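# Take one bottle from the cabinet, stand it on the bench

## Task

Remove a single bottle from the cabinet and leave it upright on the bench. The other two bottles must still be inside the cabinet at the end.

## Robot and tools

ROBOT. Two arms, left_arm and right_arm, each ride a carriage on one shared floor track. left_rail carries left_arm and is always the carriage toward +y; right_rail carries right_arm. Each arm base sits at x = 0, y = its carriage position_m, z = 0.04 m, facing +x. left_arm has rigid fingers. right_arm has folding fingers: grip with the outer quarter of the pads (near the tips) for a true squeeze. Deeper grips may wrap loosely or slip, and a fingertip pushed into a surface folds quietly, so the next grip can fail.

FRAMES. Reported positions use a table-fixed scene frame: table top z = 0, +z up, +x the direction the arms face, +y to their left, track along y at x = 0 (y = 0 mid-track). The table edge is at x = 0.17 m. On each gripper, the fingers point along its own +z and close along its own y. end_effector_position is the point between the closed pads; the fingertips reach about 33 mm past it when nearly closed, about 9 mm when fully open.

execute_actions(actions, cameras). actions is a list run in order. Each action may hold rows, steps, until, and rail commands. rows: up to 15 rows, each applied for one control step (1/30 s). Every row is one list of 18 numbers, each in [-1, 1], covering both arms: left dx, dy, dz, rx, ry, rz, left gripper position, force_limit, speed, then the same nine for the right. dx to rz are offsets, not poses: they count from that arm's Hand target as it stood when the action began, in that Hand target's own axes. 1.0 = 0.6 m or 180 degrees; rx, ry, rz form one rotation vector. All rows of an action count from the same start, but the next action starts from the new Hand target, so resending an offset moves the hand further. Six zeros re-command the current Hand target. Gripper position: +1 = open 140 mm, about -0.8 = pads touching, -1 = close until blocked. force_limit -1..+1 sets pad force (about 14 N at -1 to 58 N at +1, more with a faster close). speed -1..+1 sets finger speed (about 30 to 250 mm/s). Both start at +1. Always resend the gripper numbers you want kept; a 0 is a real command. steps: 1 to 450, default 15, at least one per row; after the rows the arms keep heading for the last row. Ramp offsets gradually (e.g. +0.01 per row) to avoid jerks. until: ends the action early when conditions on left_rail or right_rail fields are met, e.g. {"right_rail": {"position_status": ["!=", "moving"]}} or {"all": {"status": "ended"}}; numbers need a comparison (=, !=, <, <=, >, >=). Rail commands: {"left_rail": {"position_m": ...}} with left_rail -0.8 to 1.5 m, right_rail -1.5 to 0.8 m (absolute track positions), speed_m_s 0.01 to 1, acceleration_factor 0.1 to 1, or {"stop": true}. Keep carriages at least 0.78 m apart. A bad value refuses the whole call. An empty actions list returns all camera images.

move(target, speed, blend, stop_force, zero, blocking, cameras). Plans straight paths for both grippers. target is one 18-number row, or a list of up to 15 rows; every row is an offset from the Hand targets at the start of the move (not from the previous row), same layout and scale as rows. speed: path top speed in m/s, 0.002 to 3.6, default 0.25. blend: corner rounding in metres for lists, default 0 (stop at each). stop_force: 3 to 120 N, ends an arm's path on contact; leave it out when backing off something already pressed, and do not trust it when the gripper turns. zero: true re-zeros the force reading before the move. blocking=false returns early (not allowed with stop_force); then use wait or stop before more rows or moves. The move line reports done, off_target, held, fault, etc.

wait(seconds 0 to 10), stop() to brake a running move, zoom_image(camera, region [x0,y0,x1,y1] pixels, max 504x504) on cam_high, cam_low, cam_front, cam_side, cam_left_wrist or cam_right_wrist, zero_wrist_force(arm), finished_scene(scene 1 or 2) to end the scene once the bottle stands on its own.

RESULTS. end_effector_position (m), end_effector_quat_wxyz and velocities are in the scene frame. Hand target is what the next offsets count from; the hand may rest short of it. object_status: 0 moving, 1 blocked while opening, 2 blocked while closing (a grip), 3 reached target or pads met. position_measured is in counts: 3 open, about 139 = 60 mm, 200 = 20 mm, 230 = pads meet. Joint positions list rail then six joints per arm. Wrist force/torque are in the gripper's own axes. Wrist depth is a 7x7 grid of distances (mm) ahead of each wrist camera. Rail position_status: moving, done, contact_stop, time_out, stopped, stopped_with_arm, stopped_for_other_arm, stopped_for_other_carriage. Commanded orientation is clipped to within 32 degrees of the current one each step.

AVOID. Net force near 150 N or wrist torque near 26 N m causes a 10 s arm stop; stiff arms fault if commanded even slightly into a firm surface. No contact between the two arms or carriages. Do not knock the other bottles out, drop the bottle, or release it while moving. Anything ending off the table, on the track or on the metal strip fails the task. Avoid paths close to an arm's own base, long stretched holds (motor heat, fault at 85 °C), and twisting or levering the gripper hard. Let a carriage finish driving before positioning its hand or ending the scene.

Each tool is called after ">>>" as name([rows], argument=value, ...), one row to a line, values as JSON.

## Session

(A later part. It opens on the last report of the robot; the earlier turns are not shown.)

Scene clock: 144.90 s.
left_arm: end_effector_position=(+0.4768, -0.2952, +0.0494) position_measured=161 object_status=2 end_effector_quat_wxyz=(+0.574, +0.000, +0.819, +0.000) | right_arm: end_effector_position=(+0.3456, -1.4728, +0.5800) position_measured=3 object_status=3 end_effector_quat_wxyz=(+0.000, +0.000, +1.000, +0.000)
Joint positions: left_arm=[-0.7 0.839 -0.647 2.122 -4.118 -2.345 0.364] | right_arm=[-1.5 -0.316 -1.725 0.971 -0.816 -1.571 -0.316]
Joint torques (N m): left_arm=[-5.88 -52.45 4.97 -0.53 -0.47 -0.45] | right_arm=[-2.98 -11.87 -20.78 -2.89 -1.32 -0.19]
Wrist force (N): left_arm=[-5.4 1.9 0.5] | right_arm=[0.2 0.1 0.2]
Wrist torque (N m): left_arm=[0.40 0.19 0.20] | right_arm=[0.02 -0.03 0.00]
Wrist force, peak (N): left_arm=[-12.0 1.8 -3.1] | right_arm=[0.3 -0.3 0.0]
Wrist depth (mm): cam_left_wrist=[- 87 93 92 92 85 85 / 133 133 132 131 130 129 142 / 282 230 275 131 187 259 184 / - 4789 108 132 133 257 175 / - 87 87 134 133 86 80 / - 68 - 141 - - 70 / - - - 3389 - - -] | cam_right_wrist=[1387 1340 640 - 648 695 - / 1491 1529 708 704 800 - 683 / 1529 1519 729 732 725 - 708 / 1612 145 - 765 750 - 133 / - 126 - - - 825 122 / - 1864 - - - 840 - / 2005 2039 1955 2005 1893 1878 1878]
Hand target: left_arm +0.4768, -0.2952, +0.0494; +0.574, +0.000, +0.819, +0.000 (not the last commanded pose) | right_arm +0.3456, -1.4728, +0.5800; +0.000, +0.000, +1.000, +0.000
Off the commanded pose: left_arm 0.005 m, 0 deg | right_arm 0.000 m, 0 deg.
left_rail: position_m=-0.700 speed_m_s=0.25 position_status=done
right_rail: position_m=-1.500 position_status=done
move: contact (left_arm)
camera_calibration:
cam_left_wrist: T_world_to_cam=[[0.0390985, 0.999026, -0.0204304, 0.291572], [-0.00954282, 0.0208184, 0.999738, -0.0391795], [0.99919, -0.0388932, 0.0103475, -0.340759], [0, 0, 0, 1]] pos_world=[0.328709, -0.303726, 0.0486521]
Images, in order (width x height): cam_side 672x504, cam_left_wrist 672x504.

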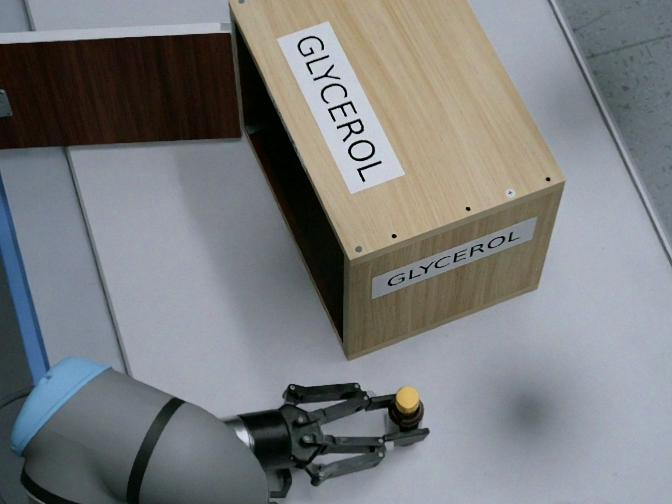

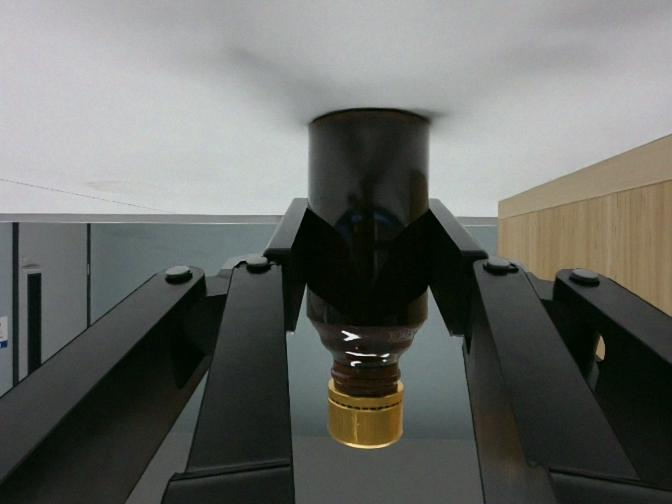

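>>> execute_actions([
  {"rows":[[0,0,0,0,0,0,-0.1,-1,-1,0,0,0,0,0,0,1,1,1]],"steps":40},
])

>>> move([
  [0,0,-0.17,0,0,0,-0.1,-1,-1,0,0,0,0,0,0,1,1,1],
  [-0.15,0,-0.25,0,0,0,-0.1,-1,-1,0,0,0,0,0,0,1,1,1],
], speed=[0.06,0.15], cameras=["cam_high","cam_front","cam_side"])

Scene clock: 152.53 s.
left_arm: end_effector_position=(+0.4768, -0.2952, +0.0494) position_measured=141 object_status=3 end_effector_quat_wxyz=(+0.574, +0.000, +0.819, +0.000) | right_arm: end_effector_position=(+0.3456, -1.4728, +0.5800) position_measured=3 object_status=3 end_effector_quat_wxyz=(+0.000, +0.000, +1.000, +0.000)
Joint positions: left_arm=[-0.7 0.839 -0.647 2.122 -4.118 -2.345 0.364] | right_arm=[-1.5 -0.316 -1.725 0.971 -0.816 -1.571 -0.316]
Joint torques (N m): left_arm=[-6.5 -52.69 1.08 -3.72 -0.39 -0.35] | right_arm=[-3.32 -12.19 -20.29 -2.78 -1.17 -0.16]
Wrist force (N): left_arm=[-0.6 1.6 1.3] | right_arm=[0.1 0.1 0.0]
Wrist torque (N m): left_arm=[0.44 0.01 0.15] | right_arm=[0.02 -0.01 0.00]
Wrist force, peak (N): left_arm=[-5.5 1.8 0.6] | right_arm=[0.4 0.0 0.0]
Wrist depth (mm): cam_left_wrist=[- 87 93 92 92 85 85 / 133 133 132 130 129 129 128 / 284 277 273 132 186 258 184 / - 3934 109 134 133 239 175 / - 94 87 134 133 75 80 / - 76 4320 141 - - 63 / - - - - - - -] | cam_right_wrist=[1411 1333 674 664 - 712 - / 1446 1428 - - - - 663 / 1539 1491 - - - - - / 1645 146 809 - - - 133 / - 134 - - - - 121 / - 1767 - - 880 - - / 1971 2005 1939 1971 2209 1864 1849]
Hand target: left_arm +0.4768, -0.2952, +0.0494; +0.574, +0.000, +0.819, +0.000 | right_arm +0.3456, -1.4728, +0.5800; +0.000, +0.000, +1.000, +0.000
Off the commanded pose: left_arm 0.000 m, 0 deg | right_arm 0.000 m, 0 deg.
left_rail: position_m=-0.700 speed_m_s=0.25 position_status=done
right_rail: position_m=-1.500 position_status=done

Scene clock: 156.00 s.
left_arm: end_effector_position=(+0.3666, -0.2952, +0.1852) position_measured=141 object_status=3 end_effector_quat_wxyz=(+0.574, +0.000, +0.819, +0.000) | right_arm: end_effector_position=(+0.3456, -1.4728, +0.5800) position_measured=3 object_status=3 end_effector_quat_wxyz=(+0.000, +0.000, +1.000, +0.000)
Joint positions: left_arm=[-0.7 1.06 -1.093 2.314 -3.723 -2.532 0.547] | right_arm=[-1.5 -0.316 -1.725 0.971 -0.816 -1.571 -0.316]
Joint torques (N m): left_arm=[8.36 -44.11 -18.83 -1.39 -3.03 2.68] | right_arm=[-4.39 -11.42 -20.6 -2.49 -1.16 -0.12]
Wrist force (N): left_arm=[-0.5 1.4 1.2] | right_arm=[0.1 0.0 0.0]
Wrist torque (N m): left_arm=[0.38 -0.01 0.07] | right_arm=[0.00 -0.03 0.00]
Wrist force, peak (N): left_arm=[0.6 1.7 1.9] | right_arm=[0.1 0.2 -0.4]
Wrist depth (mm): cam_left_wrist=[346 347 343 239 340 284 264 / - 525 520 251 518 283 263 / 3734 5797 4406 - 450 281 281 / - - 109 - 132 220 465 / - 94 81 - - 75 80 / - 76 - - - - 63 / - - - - - - -] | cam_right_wrist=[1403 1333 680 - - 646 - / 1482 1387 - - - - 663 / 1529 1463 736 723 - 710 - / 1645 145 - 785 755 734 134 / - 134 - 798 - - 121 / - 1924 - 874 - 874 883 / 1988 1971 1939 1908 1878 1849 1835]
Hand target: left_arm +0.3666, -0.2952, +0.1852; +0.574, +0.000, +0.819, +0.000 | right_arm +0.3456, -1.4728, +0.5800; +0.000, +0.000, +1.000, +0.000
Off the commanded pose: left_arm 0.000 m, 0 deg | right_arm 0.000 m, 0 deg.
left_rail: position_m=-0.700 speed_m_s=0.25 position_status=done
right_rail: position_m=-1.500 position_status=done
move: done
Images, in order (width x height): cam_high 672x504, cam_front 672x504, cam_side 672x504.

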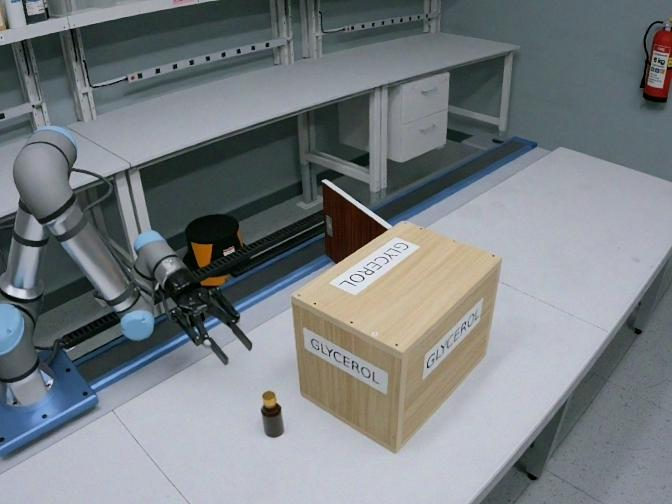

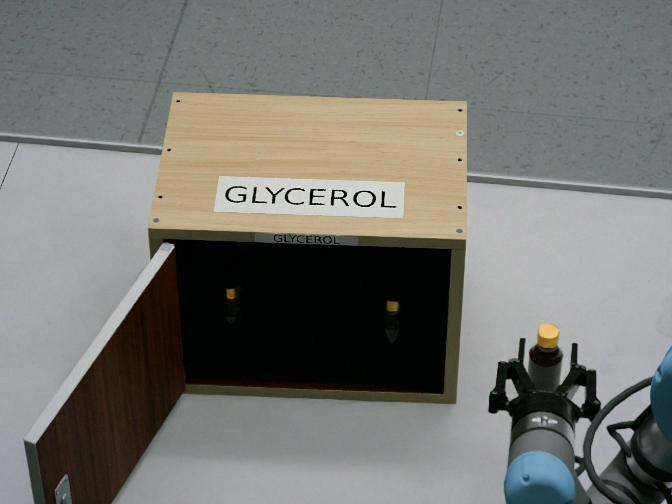

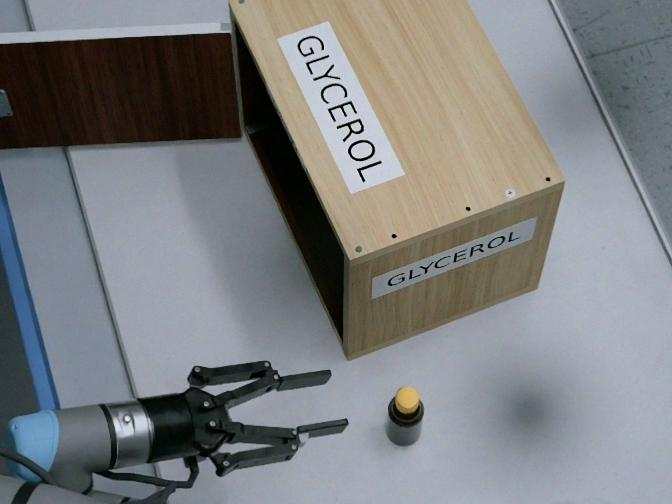

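>>> finished_scene(scene=2)

The scene is finished: the task was done.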